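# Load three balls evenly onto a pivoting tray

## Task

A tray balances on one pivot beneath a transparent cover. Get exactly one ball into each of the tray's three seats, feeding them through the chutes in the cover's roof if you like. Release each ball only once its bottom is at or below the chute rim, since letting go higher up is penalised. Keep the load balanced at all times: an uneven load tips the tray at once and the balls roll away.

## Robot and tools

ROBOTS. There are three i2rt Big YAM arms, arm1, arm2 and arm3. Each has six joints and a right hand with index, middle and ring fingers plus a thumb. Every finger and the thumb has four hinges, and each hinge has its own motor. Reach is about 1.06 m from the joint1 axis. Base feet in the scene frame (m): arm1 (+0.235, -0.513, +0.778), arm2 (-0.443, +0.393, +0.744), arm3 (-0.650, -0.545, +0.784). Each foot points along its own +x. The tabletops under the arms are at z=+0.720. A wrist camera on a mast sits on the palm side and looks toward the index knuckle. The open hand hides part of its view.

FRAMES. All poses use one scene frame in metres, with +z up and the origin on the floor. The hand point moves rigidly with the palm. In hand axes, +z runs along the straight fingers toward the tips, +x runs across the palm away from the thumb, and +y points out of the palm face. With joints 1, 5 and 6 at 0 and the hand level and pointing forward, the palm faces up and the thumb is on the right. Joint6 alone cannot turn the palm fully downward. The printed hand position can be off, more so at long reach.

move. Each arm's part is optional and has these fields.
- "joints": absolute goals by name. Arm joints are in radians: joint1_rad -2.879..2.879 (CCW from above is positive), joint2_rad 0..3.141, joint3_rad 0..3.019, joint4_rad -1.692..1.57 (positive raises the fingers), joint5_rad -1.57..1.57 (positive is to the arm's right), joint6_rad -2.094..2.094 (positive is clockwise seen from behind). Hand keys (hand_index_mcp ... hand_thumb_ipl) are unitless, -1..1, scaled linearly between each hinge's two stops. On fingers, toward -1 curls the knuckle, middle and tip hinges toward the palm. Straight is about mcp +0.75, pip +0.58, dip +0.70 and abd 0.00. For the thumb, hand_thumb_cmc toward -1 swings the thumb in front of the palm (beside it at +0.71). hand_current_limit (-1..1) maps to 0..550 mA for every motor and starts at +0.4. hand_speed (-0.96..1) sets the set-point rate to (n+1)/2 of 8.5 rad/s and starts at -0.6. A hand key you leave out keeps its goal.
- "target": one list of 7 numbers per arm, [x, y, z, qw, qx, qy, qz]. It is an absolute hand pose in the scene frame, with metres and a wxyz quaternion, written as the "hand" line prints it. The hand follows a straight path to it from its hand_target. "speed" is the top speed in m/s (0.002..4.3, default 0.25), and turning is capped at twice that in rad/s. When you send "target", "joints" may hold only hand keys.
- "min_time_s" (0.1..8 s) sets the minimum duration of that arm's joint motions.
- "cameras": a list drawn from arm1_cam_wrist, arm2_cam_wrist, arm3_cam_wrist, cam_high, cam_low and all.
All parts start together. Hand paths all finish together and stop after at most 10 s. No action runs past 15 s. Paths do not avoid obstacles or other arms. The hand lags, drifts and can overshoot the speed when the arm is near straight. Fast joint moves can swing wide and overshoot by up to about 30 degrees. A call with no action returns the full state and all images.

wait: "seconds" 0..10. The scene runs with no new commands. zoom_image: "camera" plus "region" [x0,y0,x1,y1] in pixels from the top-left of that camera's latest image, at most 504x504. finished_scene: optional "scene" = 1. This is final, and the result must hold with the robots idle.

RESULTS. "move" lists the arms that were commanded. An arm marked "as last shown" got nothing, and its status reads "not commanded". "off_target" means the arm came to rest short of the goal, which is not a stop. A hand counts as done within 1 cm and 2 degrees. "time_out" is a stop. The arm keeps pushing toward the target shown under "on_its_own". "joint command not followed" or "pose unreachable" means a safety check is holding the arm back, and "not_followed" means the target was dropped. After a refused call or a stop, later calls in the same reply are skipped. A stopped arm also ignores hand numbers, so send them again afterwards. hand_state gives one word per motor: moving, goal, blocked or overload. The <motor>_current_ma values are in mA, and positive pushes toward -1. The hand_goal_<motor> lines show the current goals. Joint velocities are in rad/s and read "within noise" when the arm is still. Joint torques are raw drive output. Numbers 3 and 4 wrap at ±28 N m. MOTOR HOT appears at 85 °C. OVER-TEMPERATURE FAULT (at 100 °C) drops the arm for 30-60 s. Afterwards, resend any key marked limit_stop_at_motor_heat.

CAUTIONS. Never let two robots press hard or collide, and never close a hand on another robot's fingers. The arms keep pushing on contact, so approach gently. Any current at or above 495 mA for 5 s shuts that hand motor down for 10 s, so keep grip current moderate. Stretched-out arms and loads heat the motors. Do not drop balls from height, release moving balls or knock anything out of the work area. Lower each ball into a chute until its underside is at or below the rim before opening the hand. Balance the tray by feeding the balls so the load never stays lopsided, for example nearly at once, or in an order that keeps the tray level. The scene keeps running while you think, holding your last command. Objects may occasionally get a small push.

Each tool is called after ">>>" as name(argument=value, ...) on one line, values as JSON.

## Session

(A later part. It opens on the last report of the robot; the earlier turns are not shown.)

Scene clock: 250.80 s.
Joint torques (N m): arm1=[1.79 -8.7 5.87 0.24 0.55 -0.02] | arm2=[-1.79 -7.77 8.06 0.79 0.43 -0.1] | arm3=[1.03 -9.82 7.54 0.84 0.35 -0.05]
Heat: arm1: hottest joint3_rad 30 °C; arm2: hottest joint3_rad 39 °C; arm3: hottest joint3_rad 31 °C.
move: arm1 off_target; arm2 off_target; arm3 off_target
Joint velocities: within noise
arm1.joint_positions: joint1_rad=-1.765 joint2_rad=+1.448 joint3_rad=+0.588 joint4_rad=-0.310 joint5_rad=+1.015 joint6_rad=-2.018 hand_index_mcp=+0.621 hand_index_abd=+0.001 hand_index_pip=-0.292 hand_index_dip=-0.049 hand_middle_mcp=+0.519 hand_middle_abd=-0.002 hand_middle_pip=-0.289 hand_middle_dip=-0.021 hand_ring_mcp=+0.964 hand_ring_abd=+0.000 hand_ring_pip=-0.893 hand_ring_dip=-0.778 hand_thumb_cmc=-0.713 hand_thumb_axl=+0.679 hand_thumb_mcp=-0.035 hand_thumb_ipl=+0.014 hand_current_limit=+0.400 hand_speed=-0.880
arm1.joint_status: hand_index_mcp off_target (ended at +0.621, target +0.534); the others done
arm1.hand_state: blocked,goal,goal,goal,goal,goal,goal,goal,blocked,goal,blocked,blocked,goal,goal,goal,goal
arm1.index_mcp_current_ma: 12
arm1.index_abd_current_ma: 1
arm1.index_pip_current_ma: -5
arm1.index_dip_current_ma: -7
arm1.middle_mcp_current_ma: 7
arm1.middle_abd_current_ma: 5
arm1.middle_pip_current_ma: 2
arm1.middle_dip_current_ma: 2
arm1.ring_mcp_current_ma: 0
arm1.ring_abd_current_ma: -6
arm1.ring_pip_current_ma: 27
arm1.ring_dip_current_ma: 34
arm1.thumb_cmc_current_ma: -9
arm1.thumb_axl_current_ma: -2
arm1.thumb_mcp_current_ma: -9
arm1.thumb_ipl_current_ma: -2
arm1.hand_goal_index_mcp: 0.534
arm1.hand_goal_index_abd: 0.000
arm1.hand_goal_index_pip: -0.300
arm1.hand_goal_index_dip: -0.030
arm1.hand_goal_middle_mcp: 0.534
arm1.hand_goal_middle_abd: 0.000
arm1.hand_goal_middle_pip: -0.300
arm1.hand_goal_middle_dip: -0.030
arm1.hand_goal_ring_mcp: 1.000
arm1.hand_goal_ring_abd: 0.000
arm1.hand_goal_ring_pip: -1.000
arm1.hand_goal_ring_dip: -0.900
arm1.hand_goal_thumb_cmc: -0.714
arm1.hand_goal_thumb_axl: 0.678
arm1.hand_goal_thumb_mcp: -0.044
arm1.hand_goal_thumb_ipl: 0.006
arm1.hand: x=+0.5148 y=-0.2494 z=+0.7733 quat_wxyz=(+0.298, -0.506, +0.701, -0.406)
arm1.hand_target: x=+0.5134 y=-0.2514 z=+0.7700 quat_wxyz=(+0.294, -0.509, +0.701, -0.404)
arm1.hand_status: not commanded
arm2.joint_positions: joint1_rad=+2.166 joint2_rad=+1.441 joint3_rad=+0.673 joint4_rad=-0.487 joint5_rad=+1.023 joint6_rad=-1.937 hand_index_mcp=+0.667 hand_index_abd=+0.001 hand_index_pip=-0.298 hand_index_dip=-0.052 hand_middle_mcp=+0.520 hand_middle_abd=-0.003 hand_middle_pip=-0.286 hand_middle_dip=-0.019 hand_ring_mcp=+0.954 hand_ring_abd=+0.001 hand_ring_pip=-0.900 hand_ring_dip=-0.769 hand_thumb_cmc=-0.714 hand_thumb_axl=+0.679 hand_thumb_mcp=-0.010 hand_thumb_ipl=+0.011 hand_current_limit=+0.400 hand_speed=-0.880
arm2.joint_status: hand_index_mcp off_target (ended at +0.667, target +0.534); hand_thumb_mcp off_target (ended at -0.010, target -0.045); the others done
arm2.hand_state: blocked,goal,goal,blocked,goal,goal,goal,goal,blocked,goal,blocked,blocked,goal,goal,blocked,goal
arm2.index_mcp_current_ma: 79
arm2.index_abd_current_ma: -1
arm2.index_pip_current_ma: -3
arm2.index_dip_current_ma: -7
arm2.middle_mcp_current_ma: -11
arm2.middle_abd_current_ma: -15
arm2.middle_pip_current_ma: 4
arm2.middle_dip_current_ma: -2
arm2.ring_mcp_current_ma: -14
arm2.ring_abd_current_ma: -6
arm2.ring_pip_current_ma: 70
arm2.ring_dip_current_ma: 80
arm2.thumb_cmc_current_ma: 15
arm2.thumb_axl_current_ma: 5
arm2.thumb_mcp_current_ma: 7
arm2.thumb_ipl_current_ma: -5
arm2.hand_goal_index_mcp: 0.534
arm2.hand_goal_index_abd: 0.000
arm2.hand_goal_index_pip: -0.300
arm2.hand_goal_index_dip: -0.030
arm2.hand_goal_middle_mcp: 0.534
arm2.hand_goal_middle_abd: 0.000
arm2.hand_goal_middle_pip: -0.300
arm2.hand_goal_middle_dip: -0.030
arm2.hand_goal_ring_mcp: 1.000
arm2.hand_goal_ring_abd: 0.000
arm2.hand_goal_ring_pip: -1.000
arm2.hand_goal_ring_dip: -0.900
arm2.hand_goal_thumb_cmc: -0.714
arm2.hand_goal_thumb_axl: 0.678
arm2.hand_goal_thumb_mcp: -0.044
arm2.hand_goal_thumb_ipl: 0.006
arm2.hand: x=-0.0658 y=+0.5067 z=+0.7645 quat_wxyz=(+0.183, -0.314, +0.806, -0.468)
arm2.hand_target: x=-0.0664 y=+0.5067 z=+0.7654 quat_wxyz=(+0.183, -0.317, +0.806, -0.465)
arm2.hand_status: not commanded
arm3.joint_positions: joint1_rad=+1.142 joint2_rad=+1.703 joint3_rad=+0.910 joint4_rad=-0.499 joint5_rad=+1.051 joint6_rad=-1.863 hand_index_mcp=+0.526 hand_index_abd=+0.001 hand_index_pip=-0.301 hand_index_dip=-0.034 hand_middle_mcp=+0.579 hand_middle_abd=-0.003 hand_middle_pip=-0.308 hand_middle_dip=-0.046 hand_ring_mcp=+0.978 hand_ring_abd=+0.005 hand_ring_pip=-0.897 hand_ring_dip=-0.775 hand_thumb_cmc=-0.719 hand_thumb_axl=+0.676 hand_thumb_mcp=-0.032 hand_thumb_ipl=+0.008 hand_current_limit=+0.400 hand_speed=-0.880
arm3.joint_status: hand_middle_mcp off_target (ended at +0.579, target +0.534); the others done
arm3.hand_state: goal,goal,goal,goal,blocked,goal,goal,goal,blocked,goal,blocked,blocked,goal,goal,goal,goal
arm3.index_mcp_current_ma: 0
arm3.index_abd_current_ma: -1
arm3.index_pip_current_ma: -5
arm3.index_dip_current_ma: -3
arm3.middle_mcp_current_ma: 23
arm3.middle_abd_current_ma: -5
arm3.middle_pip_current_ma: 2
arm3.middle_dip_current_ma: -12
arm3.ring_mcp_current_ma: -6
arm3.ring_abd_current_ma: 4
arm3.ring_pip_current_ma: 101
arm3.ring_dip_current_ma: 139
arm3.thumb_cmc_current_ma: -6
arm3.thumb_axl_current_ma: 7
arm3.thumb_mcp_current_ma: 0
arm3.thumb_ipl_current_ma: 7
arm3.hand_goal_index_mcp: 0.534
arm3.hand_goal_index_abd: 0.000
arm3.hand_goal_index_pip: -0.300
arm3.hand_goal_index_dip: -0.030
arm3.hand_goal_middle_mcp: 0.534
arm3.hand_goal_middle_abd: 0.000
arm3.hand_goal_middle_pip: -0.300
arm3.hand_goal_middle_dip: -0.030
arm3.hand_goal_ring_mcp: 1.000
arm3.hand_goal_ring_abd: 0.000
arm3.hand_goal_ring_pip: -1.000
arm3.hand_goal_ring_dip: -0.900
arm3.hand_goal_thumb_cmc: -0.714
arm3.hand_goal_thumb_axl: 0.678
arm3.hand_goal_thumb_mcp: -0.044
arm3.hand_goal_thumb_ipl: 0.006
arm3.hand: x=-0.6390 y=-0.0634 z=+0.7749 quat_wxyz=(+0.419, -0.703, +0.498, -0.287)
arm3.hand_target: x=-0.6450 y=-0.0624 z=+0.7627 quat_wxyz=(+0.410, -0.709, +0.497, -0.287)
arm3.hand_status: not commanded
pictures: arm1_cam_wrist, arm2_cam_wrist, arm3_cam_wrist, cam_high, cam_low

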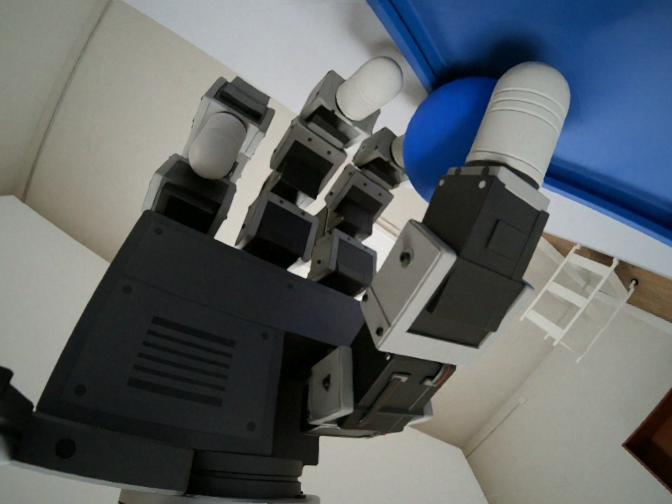

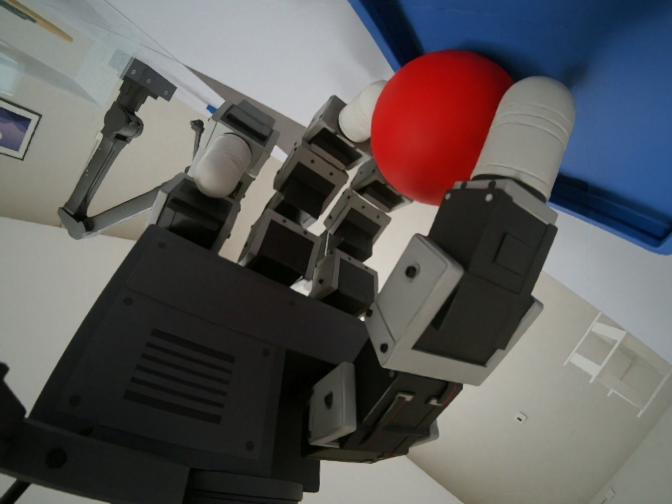

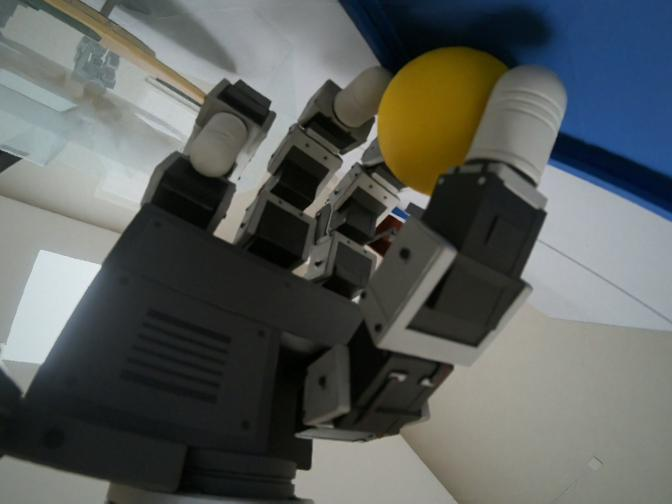

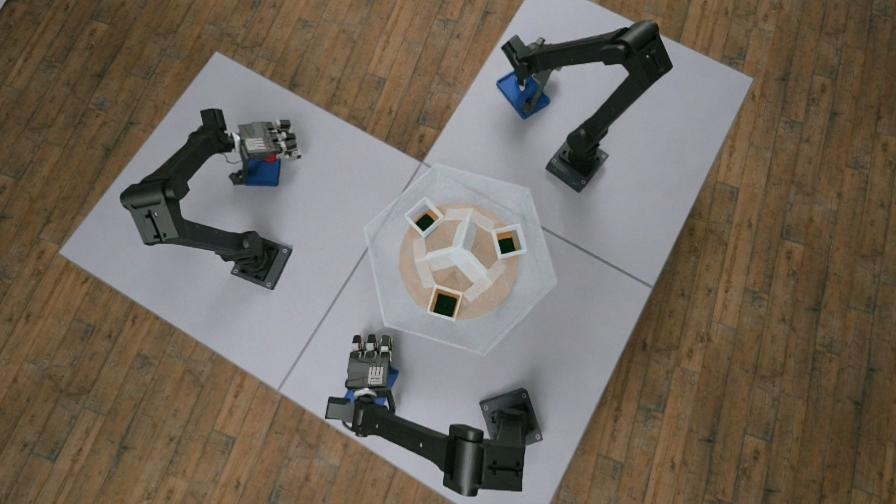

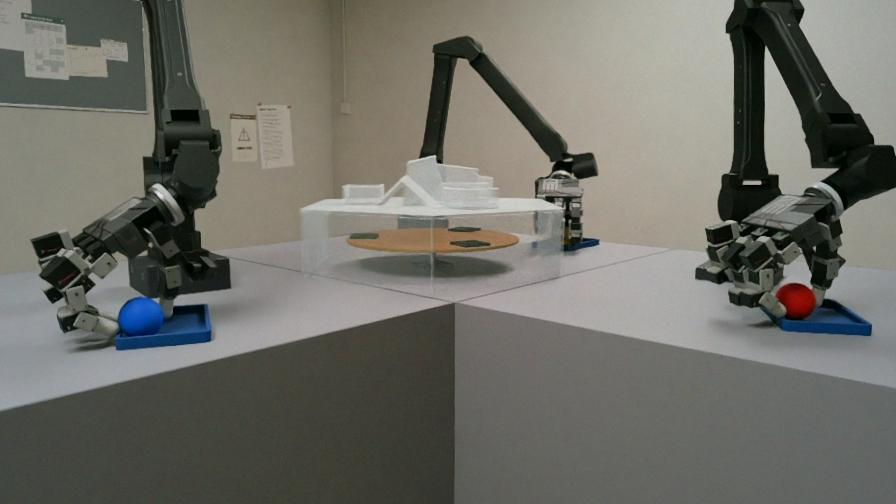

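>>> move(arm1={"joints":{"hand_index_mcp":0.89,"hand_middle_mcp":0.89,"hand_thumb_mcp":0.337}}, arm2={"joints":{"hand_index_mcp":0.89,"hand_middle_mcp":0.89,"hand_thumb_mcp":0.337}}, arm3={"joints":{"hand_index_mcp":0.89,"hand_middle_mcp":0.89,"hand_thumb_mcp":0.337}}, cameras=["all"])

>>> zoom_image(camera="cam_low", region=[0, 180, 260, 370])

>>> zoom_image(camera="cam_low", region=[650, 160, 896, 350])

Scene clock: 268.77 s.
Joint torques (N m): arm1=[1.67 -8.7 6.13 0.24 0.76 -0.02] | arm2=[-1.67 -7.77 8.38 0.8 0.7 -0.07] | arm3=[1.03 -10.11 7.46 0.84 0.7 -0.02]
Heat: arm1: hottest joint3_rad 30 °C; arm2: hottest joint3_rad 37 °C; arm3: hottest joint3_rad 32 °C.
move: arm1 off_target; arm2 off_target; arm3 off_target
Joint velocities: within noise
arm1.joint_positions: joint1_rad=-1.765 joint2_rad=+1.448 joint3_rad=+0.584 joint4_rad=-0.310 joint5_rad=+1.010 joint6_rad=-2.018 hand_index_mcp=+0.807 hand_index_abd=+0.001 hand_index_pip=-0.305 hand_index_dip=-0.042 hand_middle_mcp=+0.816 hand_middle_abd=-0.002 hand_middle_pip=-0.289 hand_middle_dip=-0.021 hand_ring_mcp=+0.964 hand_ring_abd=+0.000 hand_ring_pip=-0.893 hand_ring_dip=-0.778 hand_thumb_cmc=-0.713 hand_thumb_axl=+0.679 hand_thumb_mcp=+0.307 hand_thumb_ipl=+0.010 hand_current_limit=+0.400 hand_speed=-0.880
arm1.joint_status: hand_index_mcp off_target (ended at +0.807, target +0.890); hand_middle_mcp off_target (ended at +0.816, target +0.890); hand_thumb_mcp off_target (ended at +0.307, target +0.337)
arm1.hand_state: blocked,goal,goal,goal,blocked,goal,goal,goal,blocked,goal,blocked,blocked,goal,goal,blocked,goal
arm1.index_mcp_current_ma: -22
arm1.index_abd_current_ma: 2
arm1.index_pip_current_ma: 1
arm1.index_dip_current_ma: -12
arm1.middle_mcp_current_ma: 1
arm1.middle_abd_current_ma: 7
arm1.middle_pip_current_ma: 7
arm1.middle_dip_current_ma: 0
arm1.ring_mcp_current_ma: -5
arm1.ring_abd_current_ma: -11
arm1.ring_pip_current_ma: 24
arm1.ring_dip_current_ma: 39
arm1.thumb_cmc_current_ma: -7
arm1.thumb_axl_current_ma: 3
arm1.thumb_mcp_current_ma: -15
arm1.thumb_ipl_current_ma: 7
arm1.hand_goal_index_mcp: 0.890
arm1.hand_goal_index_abd: 0.000
arm1.hand_goal_index_pip: -0.300
arm1.hand_goal_index_dip: -0.030
arm1.hand_goal_middle_mcp: 0.890
arm1.hand_goal_middle_abd: 0.000
arm1.hand_goal_middle_pip: -0.300
arm1.hand_goal_middle_dip: -0.030
arm1.hand_goal_ring_mcp: 1.000
arm1.hand_goal_ring_abd: 0.000
arm1.hand_goal_ring_pip: -1.000
arm1.hand_goal_ring_dip: -0.900
arm1.hand_goal_thumb_cmc: -0.714
arm1.hand_goal_thumb_axl: 0.678
arm1.hand_goal_thumb_mcp: 0.338
arm1.hand_goal_thumb_ipl: 0.006
arm1.hand: x=+0.5131 y=-0.2505 z=+0.7716 quat_wxyz=(+0.296, -0.508, +0.701, -0.404)
arm1.hand_target: x=+0.5134 y=-0.2515 z=+0.7700 quat_wxyz=(+0.294, -0.509, +0.701, -0.405)
arm1.hand_status: not commanded
arm2.joint_positions: joint1_rad=+2.166 joint2_rad=+1.441 joint3_rad=+0.669 joint4_rad=-0.487 joint5_rad=+1.016 joint6_rad=-1.940 hand_index_mcp=+0.806 hand_index_abd=-0.001 hand_index_pip=-0.312 hand_index_dip=-0.045 hand_middle_mcp=+0.798 hand_middle_abd=-0.003 hand_middle_pip=-0.287 hand_middle_dip=-0.019 hand_ring_mcp=+0.954 hand_ring_abd=+0.001 hand_ring_pip=-0.900 hand_ring_dip=-0.769 hand_thumb_cmc=-0.714 hand_thumb_axl=+0.679 hand_thumb_mcp=+0.306 hand_thumb_ipl=+0.008 hand_current_limit=+0.400 hand_speed=-0.880
arm2.joint_status: hand_index_mcp off_target (ended at +0.806, target +0.890); hand_middle_mcp off_target (ended at +0.798, target +0.890); hand_thumb_mcp off_target (ended at +0.306, target +0.337)
arm2.hand_state: blocked,goal,goal,goal,blocked,goal,goal,goal,blocked,goal,blocked,blocked,goal,goal,blocked,goal
arm2.index_mcp_current_ma: -57
arm2.index_abd_current_ma: -8
arm2.index_pip_current_ma: 4
arm2.index_dip_current_ma: 4
arm2.middle_mcp_current_ma: -61
arm2.middle_abd_current_ma: -3
arm2.middle_pip_current_ma: 4
arm2.middle_dip_current_ma: -2
arm2.ring_mcp_current_ma: -9
arm2.ring_abd_current_ma: 1
arm2.ring_pip_current_ma: 67
arm2.ring_dip_current_ma: 73
arm2.thumb_cmc_current_ma: 16
arm2.thumb_axl_current_ma: 4
arm2.thumb_mcp_current_ma: -23
arm2.thumb_ipl_current_ma: -5
arm2.hand_goal_index_mcp: 0.890
arm2.hand_goal_index_abd: 0.000
arm2.hand_goal_index_pip: -0.300
arm2.hand_goal_index_dip: -0.030
arm2.hand_goal_middle_mcp: 0.890
arm2.hand_goal_middle_abd: 0.000
arm2.hand_goal_middle_pip: -0.300
arm2.hand_goal_middle_dip: -0.030
arm2.hand_goal_ring_mcp: 1.000
arm2.hand_goal_ring_abd: 0.000
arm2.hand_goal_ring_pip: -1.000
arm2.hand_goal_ring_dip: -0.900
arm2.hand_goal_thumb_cmc: -0.714
arm2.hand_goal_thumb_axl: 0.678
arm2.hand_goal_thumb_mcp: 0.338
arm2.hand_goal_thumb_ipl: 0.006
arm2.hand: x=-0.0681 y=+0.5067 z=+0.7624 quat_wxyz=(+0.181, -0.317, +0.806, -0.465)
arm2.hand_target: x=-0.0665 y=+0.5067 z=+0.7654 quat_wxyz=(+0.183, -0.317, +0.806, -0.465)
arm2.hand_status: not commanded
arm3.joint_positions: joint1_rad=+1.143 joint2_rad=+1.708 joint3_rad=+0.910 joint4_rad=-0.499 joint5_rad=+1.042 joint6_rad=-1.863 hand_index_mcp=+0.850 hand_index_abd=+0.001 hand_index_pip=-0.305 hand_index_dip=-0.036 hand_middle_mcp=+0.806 hand_middle_abd=+0.000 hand_middle_pip=-0.350 hand_middle_dip=-0.059 hand_ring_mcp=+0.978 hand_ring_abd=+0.005 hand_ring_pip=-0.897 hand_ring_dip=-0.775 hand_thumb_cmc=-0.714 hand_thumb_axl=+0.679 hand_thumb_mcp=+0.327 hand_thumb_ipl=+0.006 hand_current_limit=+0.400 hand_speed=-0.880
arm3.joint_status: hand_index_mcp off_target (ended at +0.850, target +0.890); hand_middle_mcp off_target (ended at +0.806, target +0.890); the others done
arm3.hand_state: blocked,goal,goal,goal,blocked,goal,blocked,blocked,blocked,goal,blocked,blocked,goal,goal,goal,goal
arm3.index_mcp_current_ma: -34
arm3.index_abd_current_ma: -8
arm3.index_pip_current_ma: -7
arm3.index_dip_current_ma: -1
arm3.middle_mcp_current_ma: -91
arm3.middle_abd_current_ma: -3
arm3.middle_pip_current_ma: -30
arm3.middle_dip_current_ma: -18
arm3.ring_mcp_current_ma: -6
arm3.ring_abd_current_ma: 3
arm3.ring_pip_current_ma: 97
arm3.ring_dip_current_ma: 144
arm3.thumb_cmc_current_ma: -3
arm3.thumb_axl_current_ma: 7
arm3.thumb_mcp_current_ma: -13
arm3.thumb_ipl_current_ma: 6
arm3.hand_goal_index_mcp: 0.890
arm3.hand_goal_index_abd: 0.000
arm3.hand_goal_index_pip: -0.300
arm3.hand_goal_index_dip: -0.030
arm3.hand_goal_middle_mcp: 0.890
arm3.hand_goal_middle_abd: 0.000
arm3.hand_goal_middle_pip: -0.300
arm3.hand_goal_middle_dip: -0.030
arm3.hand_goal_ring_mcp: 1.000
arm3.hand_goal_ring_abd: 0.000
arm3.hand_goal_ring_pip: -1.000
arm3.hand_goal_ring_dip: -0.900
arm3.hand_goal_thumb_cmc: -0.714
arm3.hand_goal_thumb_axl: 0.678
arm3.hand_goal_thumb_mcp: 0.338
arm3.hand_goal_thumb_ipl: 0.006
arm3.hand: x=-0.6408 y=-0.0642 z=+0.7715 quat_wxyz=(+0.415, -0.706, +0.498, -0.286)
arm3.hand_target: x=-0.6449 y=-0.0625 z=+0.7626 quat_wxyz=(+0.410, -0.709, +0.497, -0.287)
arm3.hand_status: not commanded
pictures: arm1_cam_wrist, arm2_cam_wrist, arm3_cam_wrist, cam_high, cam_low

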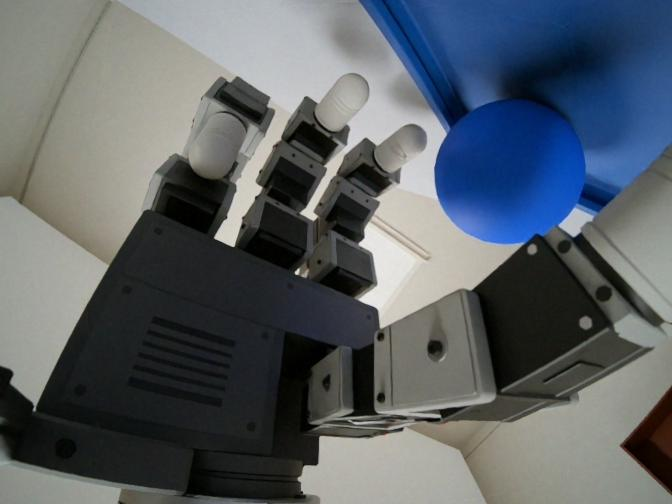

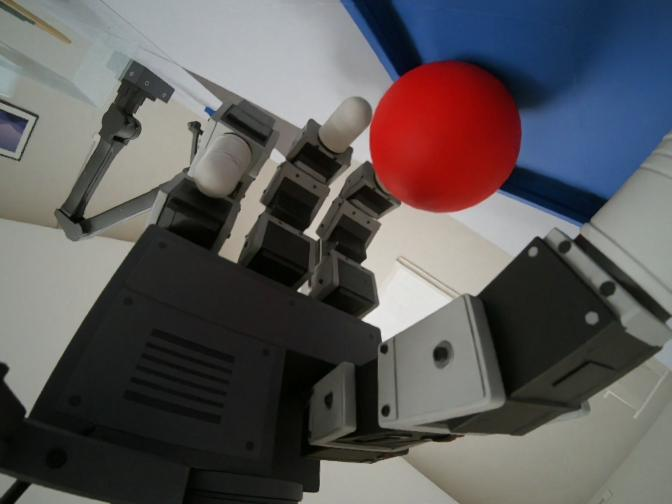

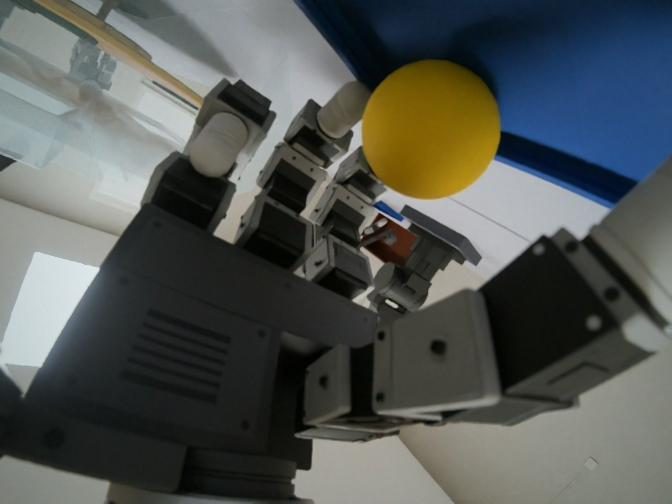

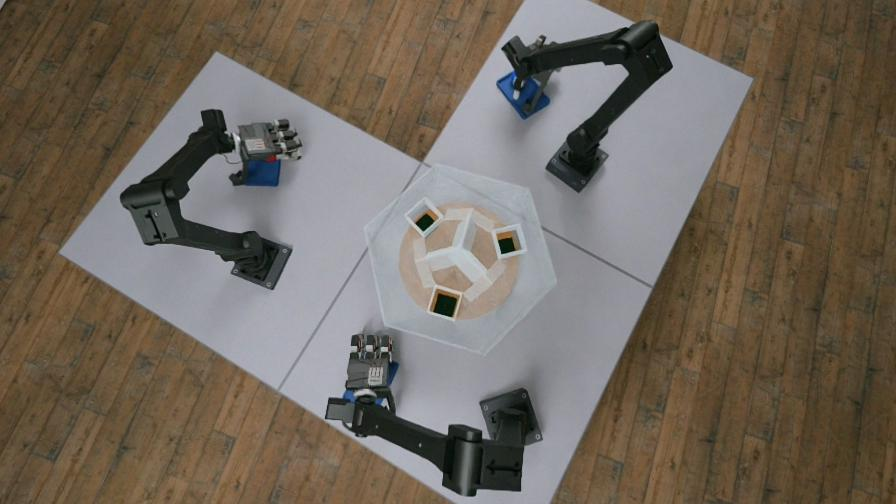

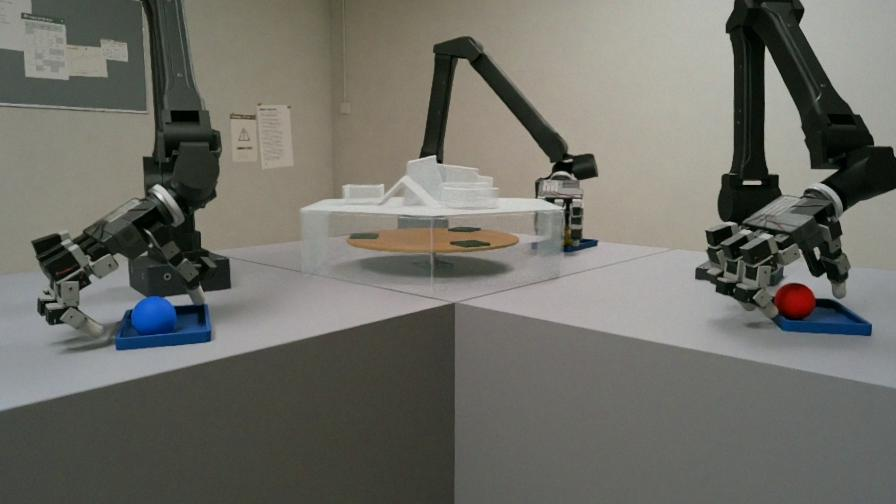

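Scaled by 1.938 from the camera's image (finer frame: 1280x720).

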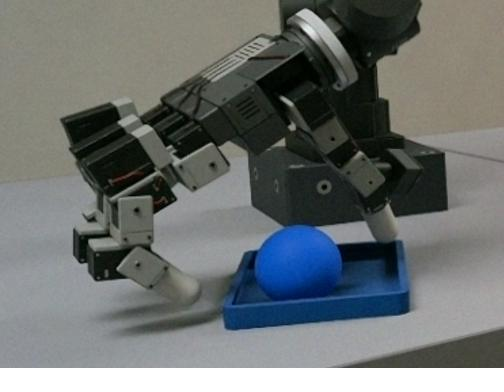

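Scaled by 2.049 from the camera's image (finer frame: 1280x720).

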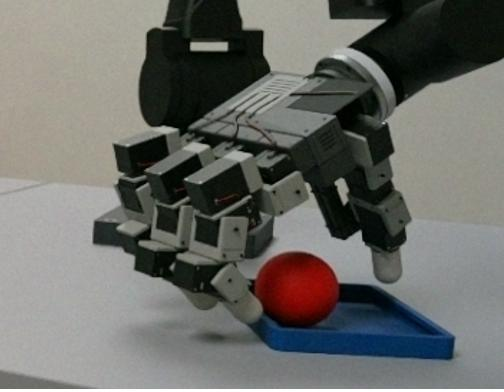

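>>> zoom_image(camera="cam_low", region=[20, 270, 230, 360])

>>> zoom_image(camera="cam_low", region=[700, 250, 890, 350])

>>> zoom_image(camera="arm1_cam_wrist", region=[300, 0, 672, 300])

Scaled by 2.400 from the camera's image (finer frame: 1280x720).

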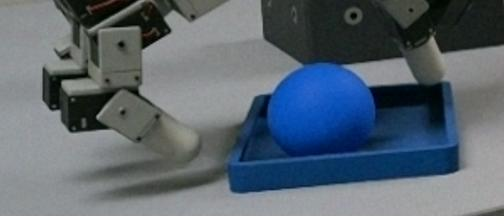

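Scaled by 2.653 from the camera's image (finer frame: 1280x720).

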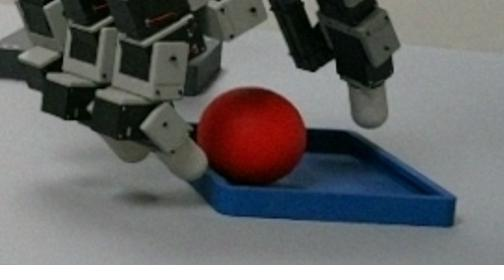

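Scaled by 1.355 from the camera's image (finer frame: 960x720).

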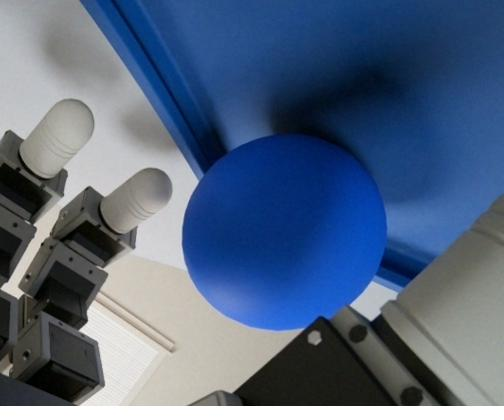

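>>> move(arm1={"target":[0.519,-0.2175,0.782,0.2939,-0.5091,0.7006,-0.4045],"speed":0.08,"joints":{"hand_speed":-0.6}}, arm2={"target":[-0.058,0.5004,0.7745,0.1833,-0.3175,0.8058,-0.4652],"speed":0.08,"joints":{"hand_speed":-0.6}}, arm3={"target":[-0.626,-0.053,0.772,0.4096,-0.7094,0.4968,-0.2868],"speed":0.08,"joints":{"hand_speed":-0.6}}, cameras=["all"])

>>> zoom_image(camera="cam_low", region=[20, 210, 240, 360])

>>> zoom_image(camera="cam_low", region=[680, 200, 890, 350])

Scene clock: 318.33 s.
Joint torques (N m): arm1=[2.78 -9.05 9.02 -0.27 0.99 0.13] | arm2=[-2.02 -8.76 9.44 1.14 0.68 -0.07] | arm3=[-0.73 -11.4 8.1 1.37 0.61 -0.31]
Heat: arm1: hottest joint3_rad 30 °C; arm2: hottest joint3_rad 34 °C; arm3: hottest joint3_rad 32 °C.
move: arm1 off_target; arm2 off_target; arm3 done
Joint velocities: within noise
arm1.joint_positions: joint1_rad=-1.740 joint2_rad=+1.490 joint3_rad=+0.659 joint4_rad=-0.415 joint5_rad=+1.018 joint6_rad=-1.965 hand_index_mcp=+0.807 hand_index_abd=+0.001 hand_index_pip=-0.305 hand_index_dip=-0.042 hand_middle_mcp=+0.816 hand_middle_abd=-0.002 hand_middle_pip=-0.289 hand_middle_dip=-0.021 hand_ring_mcp=+0.964 hand_ring_abd=+0.000 hand_ring_pip=-0.893 hand_ring_dip=-0.778 hand_thumb_cmc=-0.713 hand_thumb_axl=+0.679 hand_thumb_mcp=+0.307 hand_thumb_ipl=+0.010 hand_current_limit=+0.400 hand_speed=-0.600
arm1.joint_status: all done
arm1.hand_state: blocked,goal,goal,goal,blocked,goal,goal,goal,blocked,goal,blocked,blocked,goal,goal,blocked,goal
arm1.index_mcp_current_ma: -15
arm1.index_abd_current_ma: 7
arm1.index_pip_current_ma: -1
arm1.index_dip_current_ma: -8
arm1.middle_mcp_current_ma: -13
arm1.middle_abd_current_ma: 8
arm1.middle_pip_current_ma: 3
arm1.middle_dip_current_ma: 6
arm1.ring_mcp_current_ma: -11
arm1.ring_abd_current_ma: -11
arm1.ring_pip_current_ma: 29
arm1.ring_dip_current_ma: 30
arm1.thumb_cmc_current_ma: -4
arm1.thumb_axl_current_ma: 0
arm1.thumb_mcp_current_ma: -13
arm1.thumb_ipl_current_ma: 10
arm1.hand_goal_index_mcp: 0.890
arm1.hand_goal_index_abd: 0.000
arm1.hand_goal_index_pip: -0.300
arm1.hand_goal_index_dip: -0.030
arm1.hand_goal_middle_mcp: 0.890
arm1.hand_goal_middle_abd: 0.000
arm1.hand_goal_middle_pip: -0.300
arm1.hand_goal_middle_dip: -0.030
arm1.hand_goal_ring_mcp: 1.000
arm1.hand_goal_ring_abd: 0.000
arm1.hand_goal_ring_pip: -1.000
arm1.hand_goal_ring_dip: -0.900
arm1.hand_goal_thumb_cmc: -0.714
arm1.hand_goal_thumb_axl: 0.678
arm1.hand_goal_thumb_mcp: 0.338
arm1.hand_goal_thumb_ipl: 0.006
arm1.hand: x=+0.5140 y=-0.2326 z=+0.7753 quat_wxyz=(+0.284, -0.513, +0.700, -0.408)
arm1.hand_target: x=+0.5186 y=-0.2179 z=+0.7821 quat_wxyz=(+0.294, -0.509, +0.700, -0.404)
arm1.hand_status: off_target (0.017 m and 1.3 deg from the pose sent, 0.035 m and 0.3 deg at the start)
arm2.joint_positions: joint1_rad=+2.142 joint2_rad=+1.436 joint3_rad=+0.669 joint4_rad=-0.480 joint5_rad=+1.007 joint6_rad=-1.990 hand_index_mcp=+0.806 hand_index_abd=-0.001 hand_index_pip=-0.312 hand_index_dip=-0.045 hand_middle_mcp=+0.798 hand_middle_abd=-0.003 hand_middle_pip=-0.287 hand_middle_dip=-0.019 hand_ring_mcp=+0.954 hand_ring_abd=+0.001 hand_ring_pip=-0.900 hand_ring_dip=-0.769 hand_thumb_cmc=-0.714 hand_thumb_axl=+0.679 hand_thumb_mcp=+0.306 hand_thumb_ipl=+0.008 hand_current_limit=+0.400 hand_speed=-0.600
arm2.joint_status: all done
arm2.hand_state: blocked,goal,goal,goal,blocked,goal,goal,goal,blocked,goal,blocked,blocked,goal,goal,blocked,goal
arm2.index_mcp_current_ma: -53
arm2.index_abd_current_ma: -6
arm2.index_pip_current_ma: 12
arm2.index_dip_current_ma: 8
arm2.middle_mcp_current_ma: -75
arm2.middle_abd_current_ma: -17
arm2.middle_pip_current_ma: 0
arm2.middle_dip_current_ma: 6
arm2.ring_mcp_current_ma: -15
arm2.ring_abd_current_ma: -11
arm2.ring_pip_current_ma: 68
arm2.ring_dip_current_ma: 79
arm2.thumb_cmc_current_ma: 3
arm2.thumb_axl_current_ma: -3
arm2.thumb_mcp_current_ma: -25
arm2.thumb_ipl_current_ma: -2
arm2.hand_goal_index_mcp: 0.890
arm2.hand_goal_index_abd: 0.000
arm2.hand_goal_index_pip: -0.300
arm2.hand_goal_index_dip: -0.030
arm2.hand_goal_middle_mcp: 0.890
arm2.hand_goal_middle_abd: 0.000
arm2.hand_goal_middle_pip: -0.300
arm2.hand_goal_middle_dip: -0.030
arm2.hand_goal_ring_mcp: 1.000
arm2.hand_goal_ring_abd: 0.000
arm2.hand_goal_ring_pip: -1.000
arm2.hand_goal_ring_dip: -0.900
arm2.hand_goal_thumb_cmc: -0.714
arm2.hand_goal_thumb_axl: 0.678
arm2.hand_goal_thumb_mcp: 0.338
arm2.hand_goal_thumb_ipl: 0.006
arm2.hand: x=-0.0678 y=+0.4974 z=+0.7625 quat_wxyz=(+0.168, -0.326, +0.804, -0.467)
arm2.hand_target: x=-0.0582 y=+0.5003 z=+0.7746 quat_wxyz=(+0.183, -0.317, +0.806, -0.465)
arm2.hand_status: off_target (0.016 m and 2.0 deg from the pose sent, 0.017 m and 0.3 deg at the start)
arm3.joint_positions: joint1_rad=+1.120 joint2_rad=+1.708 joint3_rad=+0.910 joint4_rad=-0.463 joint5_rad=+1.030 joint6_rad=-1.918 hand_index_mcp=+0.850 hand_index_abd=+0.001 hand_index_pip=-0.307 hand_index_dip=-0.036 hand_middle_mcp=+0.808 hand_middle_abd=+0.000 hand_middle_pip=-0.351 hand_middle_dip=-0.061 hand_ring_mcp=+0.978 hand_ring_abd=+0.005 hand_ring_pip=-0.897 hand_ring_dip=-0.775 hand_thumb_cmc=-0.714 hand_thumb_axl=+0.679 hand_thumb_mcp=+0.327 hand_thumb_ipl=+0.006 hand_current_limit=+0.400 hand_speed=-0.600
arm3.joint_status: all done
arm3.hand_state: blocked,goal,goal,goal,blocked,goal,blocked,blocked,blocked,goal,blocked,blocked,goal,goal,goal,goal
arm3.index_mcp_current_ma: -29
arm3.index_abd_current_ma: -2
arm3.index_pip_current_ma: -10
arm3.index_dip_current_ma: 1
arm3.middle_mcp_current_ma: -88
arm3.middle_abd_current_ma: 9
arm3.middle_pip_current_ma: -28
arm3.middle_dip_current_ma: -19
arm3.ring_mcp_current_ma: -7
arm3.ring_abd_current_ma: 5
arm3.ring_pip_current_ma: 94
arm3.ring_dip_current_ma: 137
arm3.thumb_cmc_current_ma: -3
arm3.thumb_axl_current_ma: 4
arm3.thumb_mcp_current_ma: -10
arm3.thumb_ipl_current_ma: -2
arm3.hand_goal_index_mcp: 0.890
arm3.hand_goal_index_abd: 0.000
arm3.hand_goal_index_pip: -0.300
arm3.hand_goal_index_dip: -0.030
arm3.hand_goal_middle_mcp: 0.890
arm3.hand_goal_middle_abd: 0.000
arm3.hand_goal_middle_pip: -0.300
arm3.hand_goal_middle_dip: -0.030
arm3.hand_goal_ring_mcp: 1.000
arm3.hand_goal_ring_abd: 0.000
arm3.hand_goal_ring_pip: -1.000
arm3.hand_goal_ring_dip: -0.900
arm3.hand_goal_thumb_cmc: -0.714
arm3.hand_goal_thumb_axl: 0.678
arm3.hand_goal_thumb_mcp: 0.338
arm3.hand_goal_thumb_ipl: 0.006
arm3.hand: x=-0.6320 y=-0.0609 z=+0.7715 quat_wxyz=(+0.412, -0.710, +0.494, -0.287)
arm3.hand_target: x=-0.6260 y=-0.0531 z=+0.7721 quat_wxyz=(+0.410, -0.709, +0.497, -0.287)
arm3.hand_status: done (0.010 m and 0.4 deg from the pose sent, 0.019 m and 0.7 deg at the start)
pictures: arm1_cam_wrist, arm2_cam_wrist, arm3_cam_wrist, cam_high, cam_low

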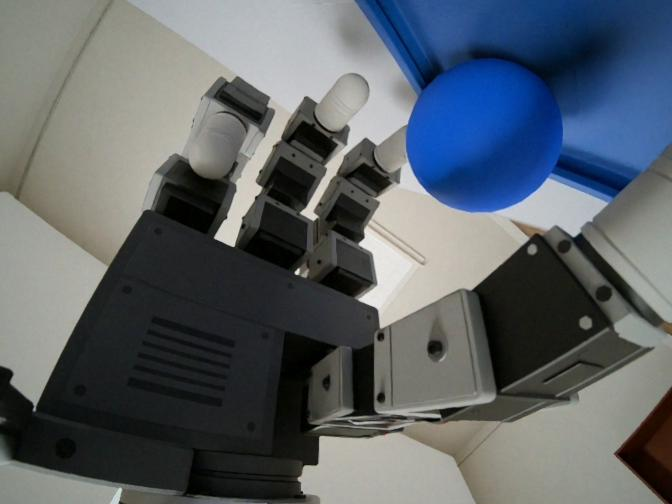

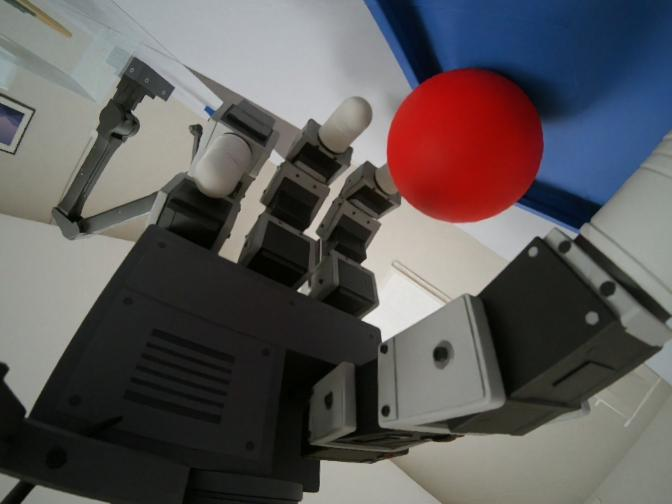

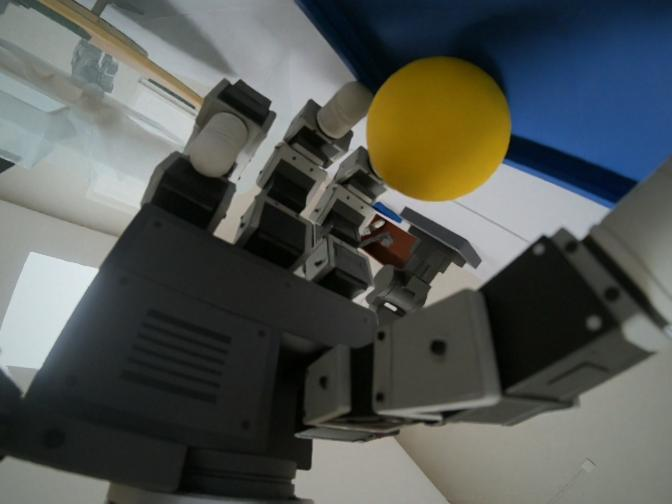

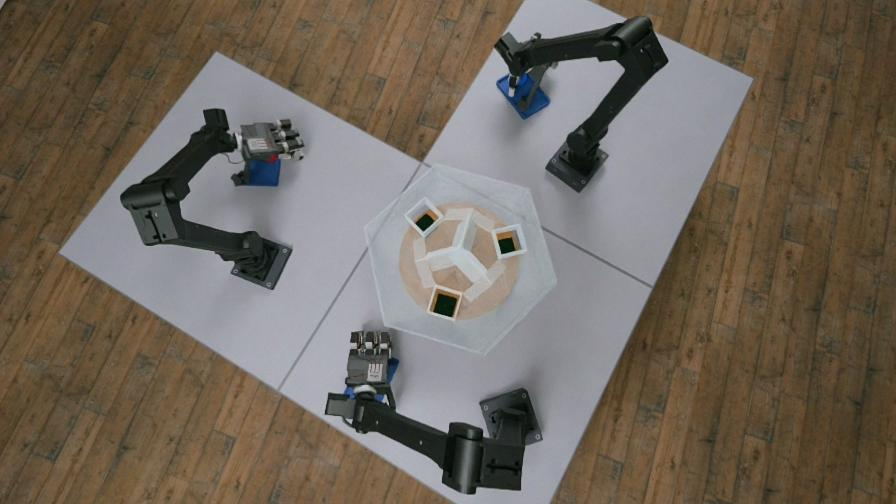

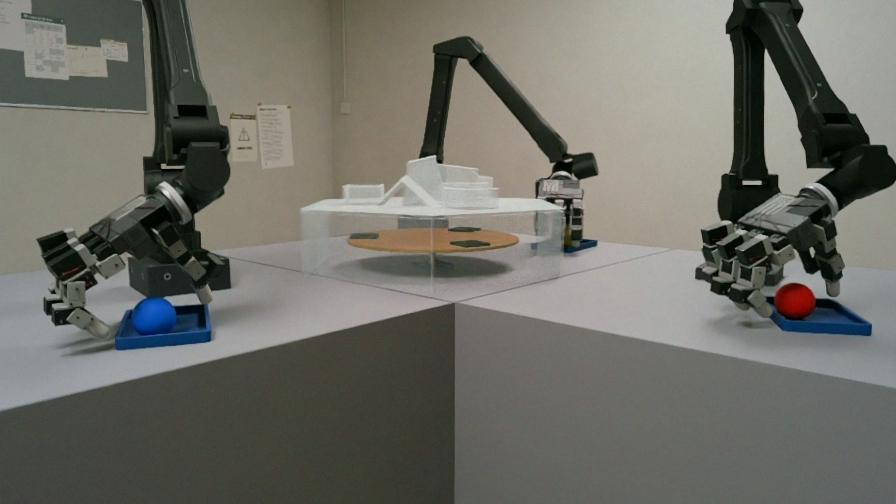

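Scaled by 2.291 from the camera's image (finer frame: 1280x720).

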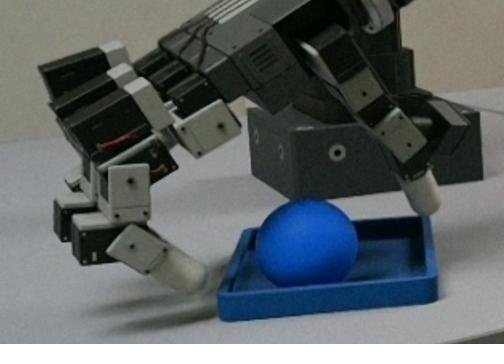

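Scaled by 2.400 from the camera's image (finer frame: 1280x720).

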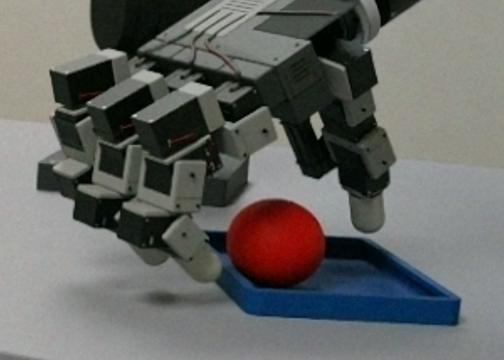

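>>> move(arm1={"target":[0.524,-0.202,0.790,0.2939,-0.5091,0.7006,-0.4045],"speed":0.08}, arm2={"target":[-0.0498,0.5033,0.7836,0.1833,-0.3175,0.8058,-0.4652],"speed":0.08}, arm3={"target":[-0.616,-0.0464,0.7815,0.4096,-0.7094,0.4968,-0.2868],"speed":0.08}, cameras=["all"])

>>> zoom_image(camera="cam_low", region=[20, 210, 240, 360])

>>> zoom_image(camera="cam_low", region=[680, 200, 890, 350])

Scene clock: 322.40 s.
Joint torques (N m): arm1=[2.78 -9.58 9.39 -0.34 1 0.11] | arm2=[-1.96 -8.64 12.22 0.44 0.68 -0.07] | arm3=[-0.26 -12.75 8.83 1.55 0.67 -0.33]
Heat: arm1: hottest joint3_rad 30 °C; arm2: hottest joint3_rad 34 °C; arm3: hottest joint3_rad 32 °C.
move: arm1 off_target; arm2 off_target; arm3 off_target
Joint velocities: within noise
arm1.joint_positions: joint1_rad=-1.733 joint2_rad=+1.509 joint3_rad=+0.711 joint4_rad=-0.463 joint5_rad=+1.021 joint6_rad=-1.949 hand_index_mcp=+0.807 hand_index_abd=+0.001 hand_index_pip=-0.305 hand_index_dip=-0.042 hand_middle_mcp=+0.816 hand_middle_abd=-0.002 hand_middle_pip=-0.289 hand_middle_dip=-0.021 hand_ring_mcp=+0.964 hand_ring_abd=+0.000 hand_ring_pip=-0.893 hand_ring_dip=-0.778 hand_thumb_cmc=-0.713 hand_thumb_axl=+0.679 hand_thumb_mcp=+0.307 hand_thumb_ipl=+0.010 hand_current_limit=+0.400 hand_speed=-0.600
arm1.joint_status: not commanded
arm1.hand_state: blocked,goal,goal,goal,blocked,goal,goal,goal,blocked,goal,blocked,blocked,goal,goal,blocked,goal
arm1.index_mcp_current_ma: -13
arm1.index_abd_current_ma: -4
arm1.index_pip_current_ma: -4
arm1.index_dip_current_ma: -10
arm1.middle_mcp_current_ma: -11
arm1.middle_abd_current_ma: -1
arm1.middle_pip_current_ma: -7
arm1.middle_dip_current_ma: 4
arm1.ring_mcp_current_ma: -13
arm1.ring_abd_current_ma: -8
arm1.ring_pip_current_ma: 27
arm1.ring_dip_current_ma: 32
arm1.thumb_cmc_current_ma: -8
arm1.thumb_axl_current_ma: 4
arm1.thumb_mcp_current_ma: -11
arm1.thumb_ipl_current_ma: 1
arm1.hand_goal_index_mcp: 0.890
arm1.hand_goal_index_abd: 0.000
arm1.hand_goal_index_pip: -0.300
arm1.hand_goal_index_dip: -0.030
arm1.hand_goal_middle_mcp: 0.890
arm1.hand_goal_middle_abd: 0.000
arm1.hand_goal_middle_pip: -0.300
arm1.hand_goal_middle_dip: -0.030
arm1.hand_goal_ring_mcp: 1.000
arm1.hand_goal_ring_abd: 0.000
arm1.hand_goal_ring_pip: -1.000
arm1.hand_goal_ring_dip: -0.900
arm1.hand_goal_thumb_cmc: -0.714
arm1.hand_goal_thumb_axl: 0.678
arm1.hand_goal_thumb_mcp: 0.338
arm1.hand_goal_thumb_ipl: 0.006
arm1.hand: x=+0.5192 y=-0.2183 z=+0.7828 quat_wxyz=(+0.283, -0.513, +0.700, -0.409)
arm1.hand_target: x=+0.5236 y=-0.2022 z=+0.7903 quat_wxyz=(+0.294, -0.509, +0.701, -0.404)
arm1.hand_status: off_target (0.018 m and 1.4 deg from the pose sent, 0.035 m and 1.3 deg at the start)
arm2.joint_positions: joint1_rad=+2.138 joint2_rad=+1.435 joint3_rad=+0.669 joint4_rad=-0.486 joint5_rad=+1.005 joint6_rad=-1.999 hand_index_mcp=+0.806 hand_index_abd=-0.001 hand_index_pip=-0.312 hand_index_dip=-0.045 hand_middle_mcp=+0.798 hand_middle_abd=-0.003 hand_middle_pip=-0.287 hand_middle_dip=-0.019 hand_ring_mcp=+0.954 hand_ring_abd=+0.001 hand_ring_pip=-0.900 hand_ring_dip=-0.769 hand_thumb_cmc=-0.714 hand_thumb_axl=+0.679 hand_thumb_mcp=+0.306 hand_thumb_ipl=+0.008 hand_current_limit=+0.400 hand_speed=-0.600
arm2.joint_status: not commanded
arm2.hand_state: blocked,goal,goal,goal,blocked,goal,goal,goal,blocked,goal,blocked,blocked,goal,goal,blocked,goal
arm2.index_mcp_current_ma: -43
arm2.index_abd_current_ma: 4
arm2.index_pip_current_ma: 10
arm2.index_dip_current_ma: -7
arm2.middle_mcp_current_ma: -70
arm2.middle_abd_current_ma: -10
arm2.middle_pip_current_ma: -2
arm2.middle_dip_current_ma: -4
arm2.ring_mcp_current_ma: -19
arm2.ring_abd_current_ma: 5
arm2.ring_pip_current_ma: 75
arm2.ring_dip_current_ma: 85
arm2.thumb_cmc_current_ma: 8
arm2.thumb_axl_current_ma: -10
arm2.thumb_mcp_current_ma: -36
arm2.thumb_ipl_current_ma: 7
arm2.hand_goal_index_mcp: 0.890
arm2.hand_goal_index_abd: 0.000
arm2.hand_goal_index_pip: -0.300
arm2.hand_goal_index_dip: -0.030
arm2.hand_goal_middle_mcp: 0.890
arm2.hand_goal_middle_abd: 0.000
arm2.hand_goal_middle_pip: -0.300
arm2.hand_goal_middle_dip: -0.030
arm2.hand_goal_ring_mcp: 1.000
arm2.hand_goal_ring_abd: 0.000
arm2.hand_goal_ring_pip: -1.000
arm2.hand_goal_ring_dip: -0.900
arm2.hand_goal_thumb_cmc: -0.714
arm2.hand_goal_thumb_axl: 0.678
arm2.hand_goal_thumb_mcp: 0.338
arm2.hand_goal_thumb_ipl: 0.006
arm2.hand: x=-0.0691 y=+0.4952 z=+0.7623 quat_wxyz=(+0.163, -0.330, +0.804, -0.468)
arm2.hand_target: x=-0.0506 y=+0.5028 z=+0.7838 quat_wxyz=(+0.183, -0.317, +0.806, -0.465)
arm2.hand_status: off_target (0.030 m and 2.7 deg from the pose sent, 0.028 m and 2.0 deg at the start)
arm3.joint_positions: joint1_rad=+1.089 joint2_rad=+1.708 joint3_rad=+0.914 joint4_rad=-0.454 joint5_rad=+1.020 joint6_rad=-1.963 hand_index_mcp=+0.850 hand_index_abd=+0.001 hand_index_pip=-0.307 hand_index_dip=-0.036 hand_middle_mcp=+0.849 hand_middle_abd=+0.000 hand_middle_pip=-0.308 hand_middle_dip=-0.036 hand_ring_mcp=+0.978 hand_ring_abd=+0.005 hand_ring_pip=-0.897 hand_ring_dip=-0.775 hand_thumb_cmc=-0.714 hand_thumb_axl=+0.679 hand_thumb_mcp=+0.327 hand_thumb_ipl=+0.006 hand_current_limit=+0.400 hand_speed=-0.600
arm3.joint_status: not commanded
arm3.hand_state: blocked,goal,goal,goal,blocked,goal,goal,goal,blocked,goal,blocked,blocked,goal,goal,goal,goal
arm3.index_mcp_current_ma: -30
arm3.index_abd_current_ma: -4
arm3.index_pip_current_ma: -13
arm3.index_dip_current_ma: -5
arm3.middle_mcp_current_ma: -40
arm3.middle_abd_current_ma: -5
arm3.middle_pip_current_ma: 5
arm3.middle_dip_current_ma: -3
arm3.ring_mcp_current_ma: -10
arm3.ring_abd_current_ma: 1
arm3.ring_pip_current_ma: 103
arm3.ring_dip_current_ma: 143
arm3.thumb_cmc_current_ma: -9
arm3.thumb_axl_current_ma: 7
arm3.thumb_mcp_current_ma: -11
arm3.thumb_ipl_current_ma: 3
arm3.hand_goal_index_mcp: 0.890
arm3.hand_goal_index_abd: 0.000
arm3.hand_goal_index_pip: -0.300
arm3.hand_goal_index_dip: -0.030
arm3.hand_goal_middle_mcp: 0.890
arm3.hand_goal_middle_abd: 0.000
arm3.hand_goal_middle_pip: -0.300
arm3.hand_goal_middle_dip: -0.030
arm3.hand_goal_ring_mcp: 1.000
arm3.hand_goal_ring_abd: 0.000
arm3.hand_goal_ring_pip: -1.000
arm3.hand_goal_ring_dip: -0.900
arm3.hand_goal_thumb_cmc: -0.714
arm3.hand_goal_thumb_axl: 0.678
arm3.hand_goal_thumb_mcp: 0.338
arm3.hand_goal_thumb_ipl: 0.006
arm3.on_its_own: hand_middle_mcp moved +0.041 toward your old target +0.890
arm3.hand: x=-0.6186 y=-0.0612 z=+0.7717 quat_wxyz=(+0.402, -0.714, +0.492, -0.295)
arm3.hand_target: x=-0.6159 y=-0.0468 z=+0.7818 quat_wxyz=(+0.410, -0.709, +0.497, -0.287)
arm3.hand_status: off_target (0.018 m and 1.5 deg from the pose sent, 0.024 m and 0.4 deg at the start)
pictures: arm1_cam_wrist, arm2_cam_wrist, arm3_cam_wrist, cam_high, cam_low

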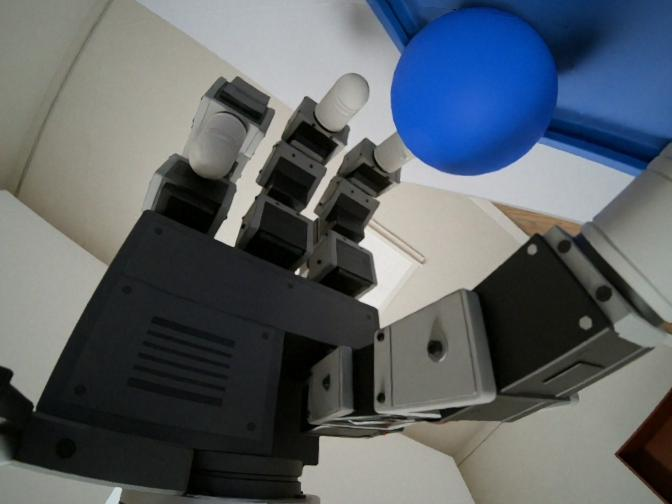

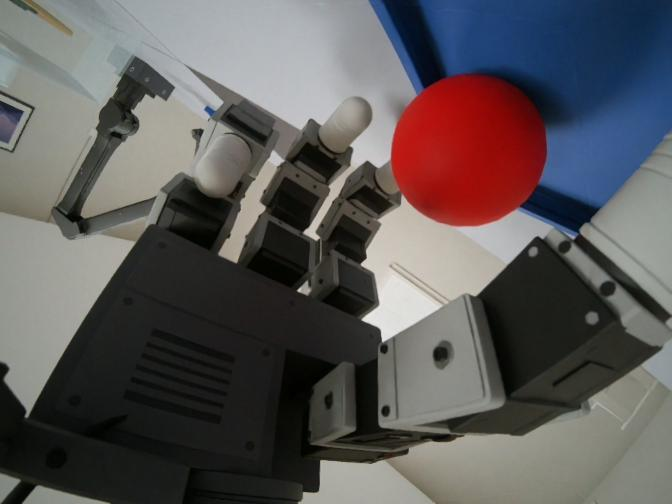

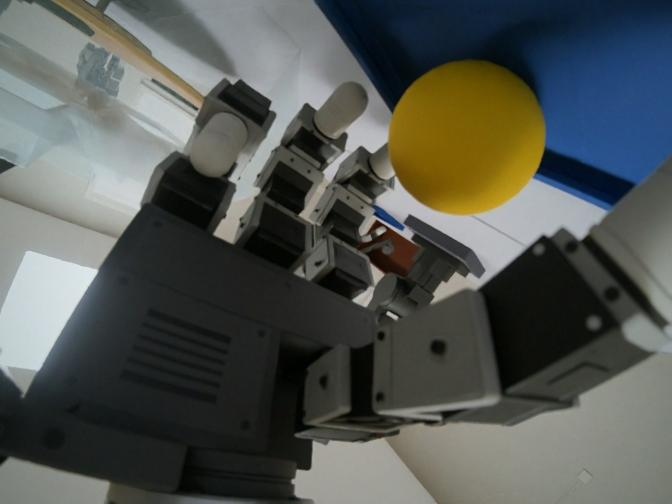

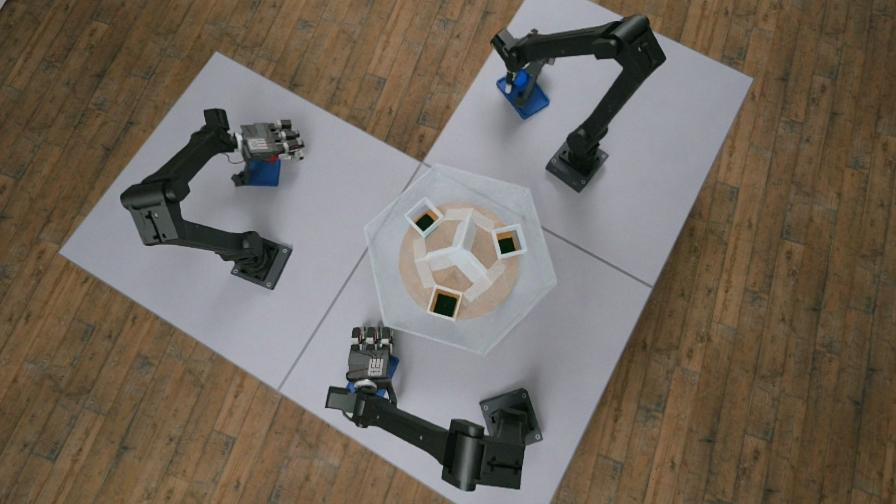

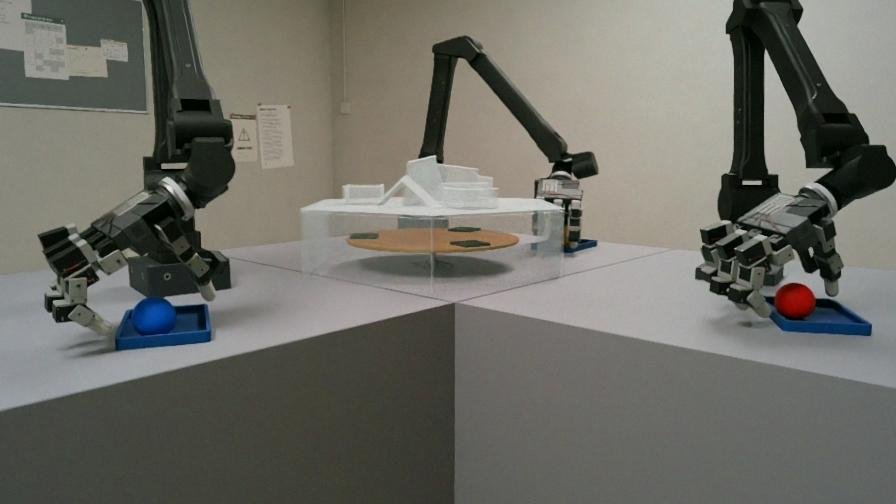

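Scaled by 2.291 from the camera's image (finer frame: 1280x720).

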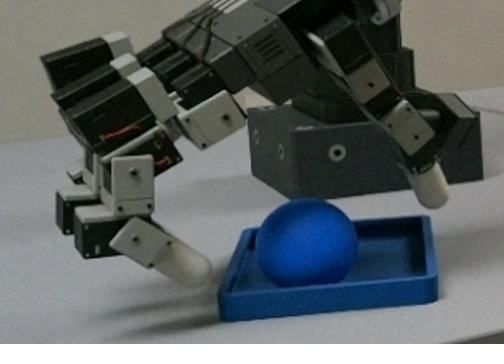

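Scaled by 2.400 from the camera's image (finer frame: 1280x720).

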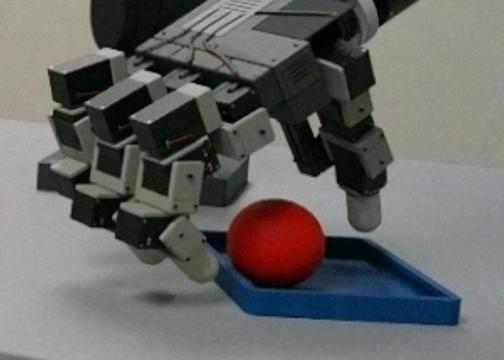

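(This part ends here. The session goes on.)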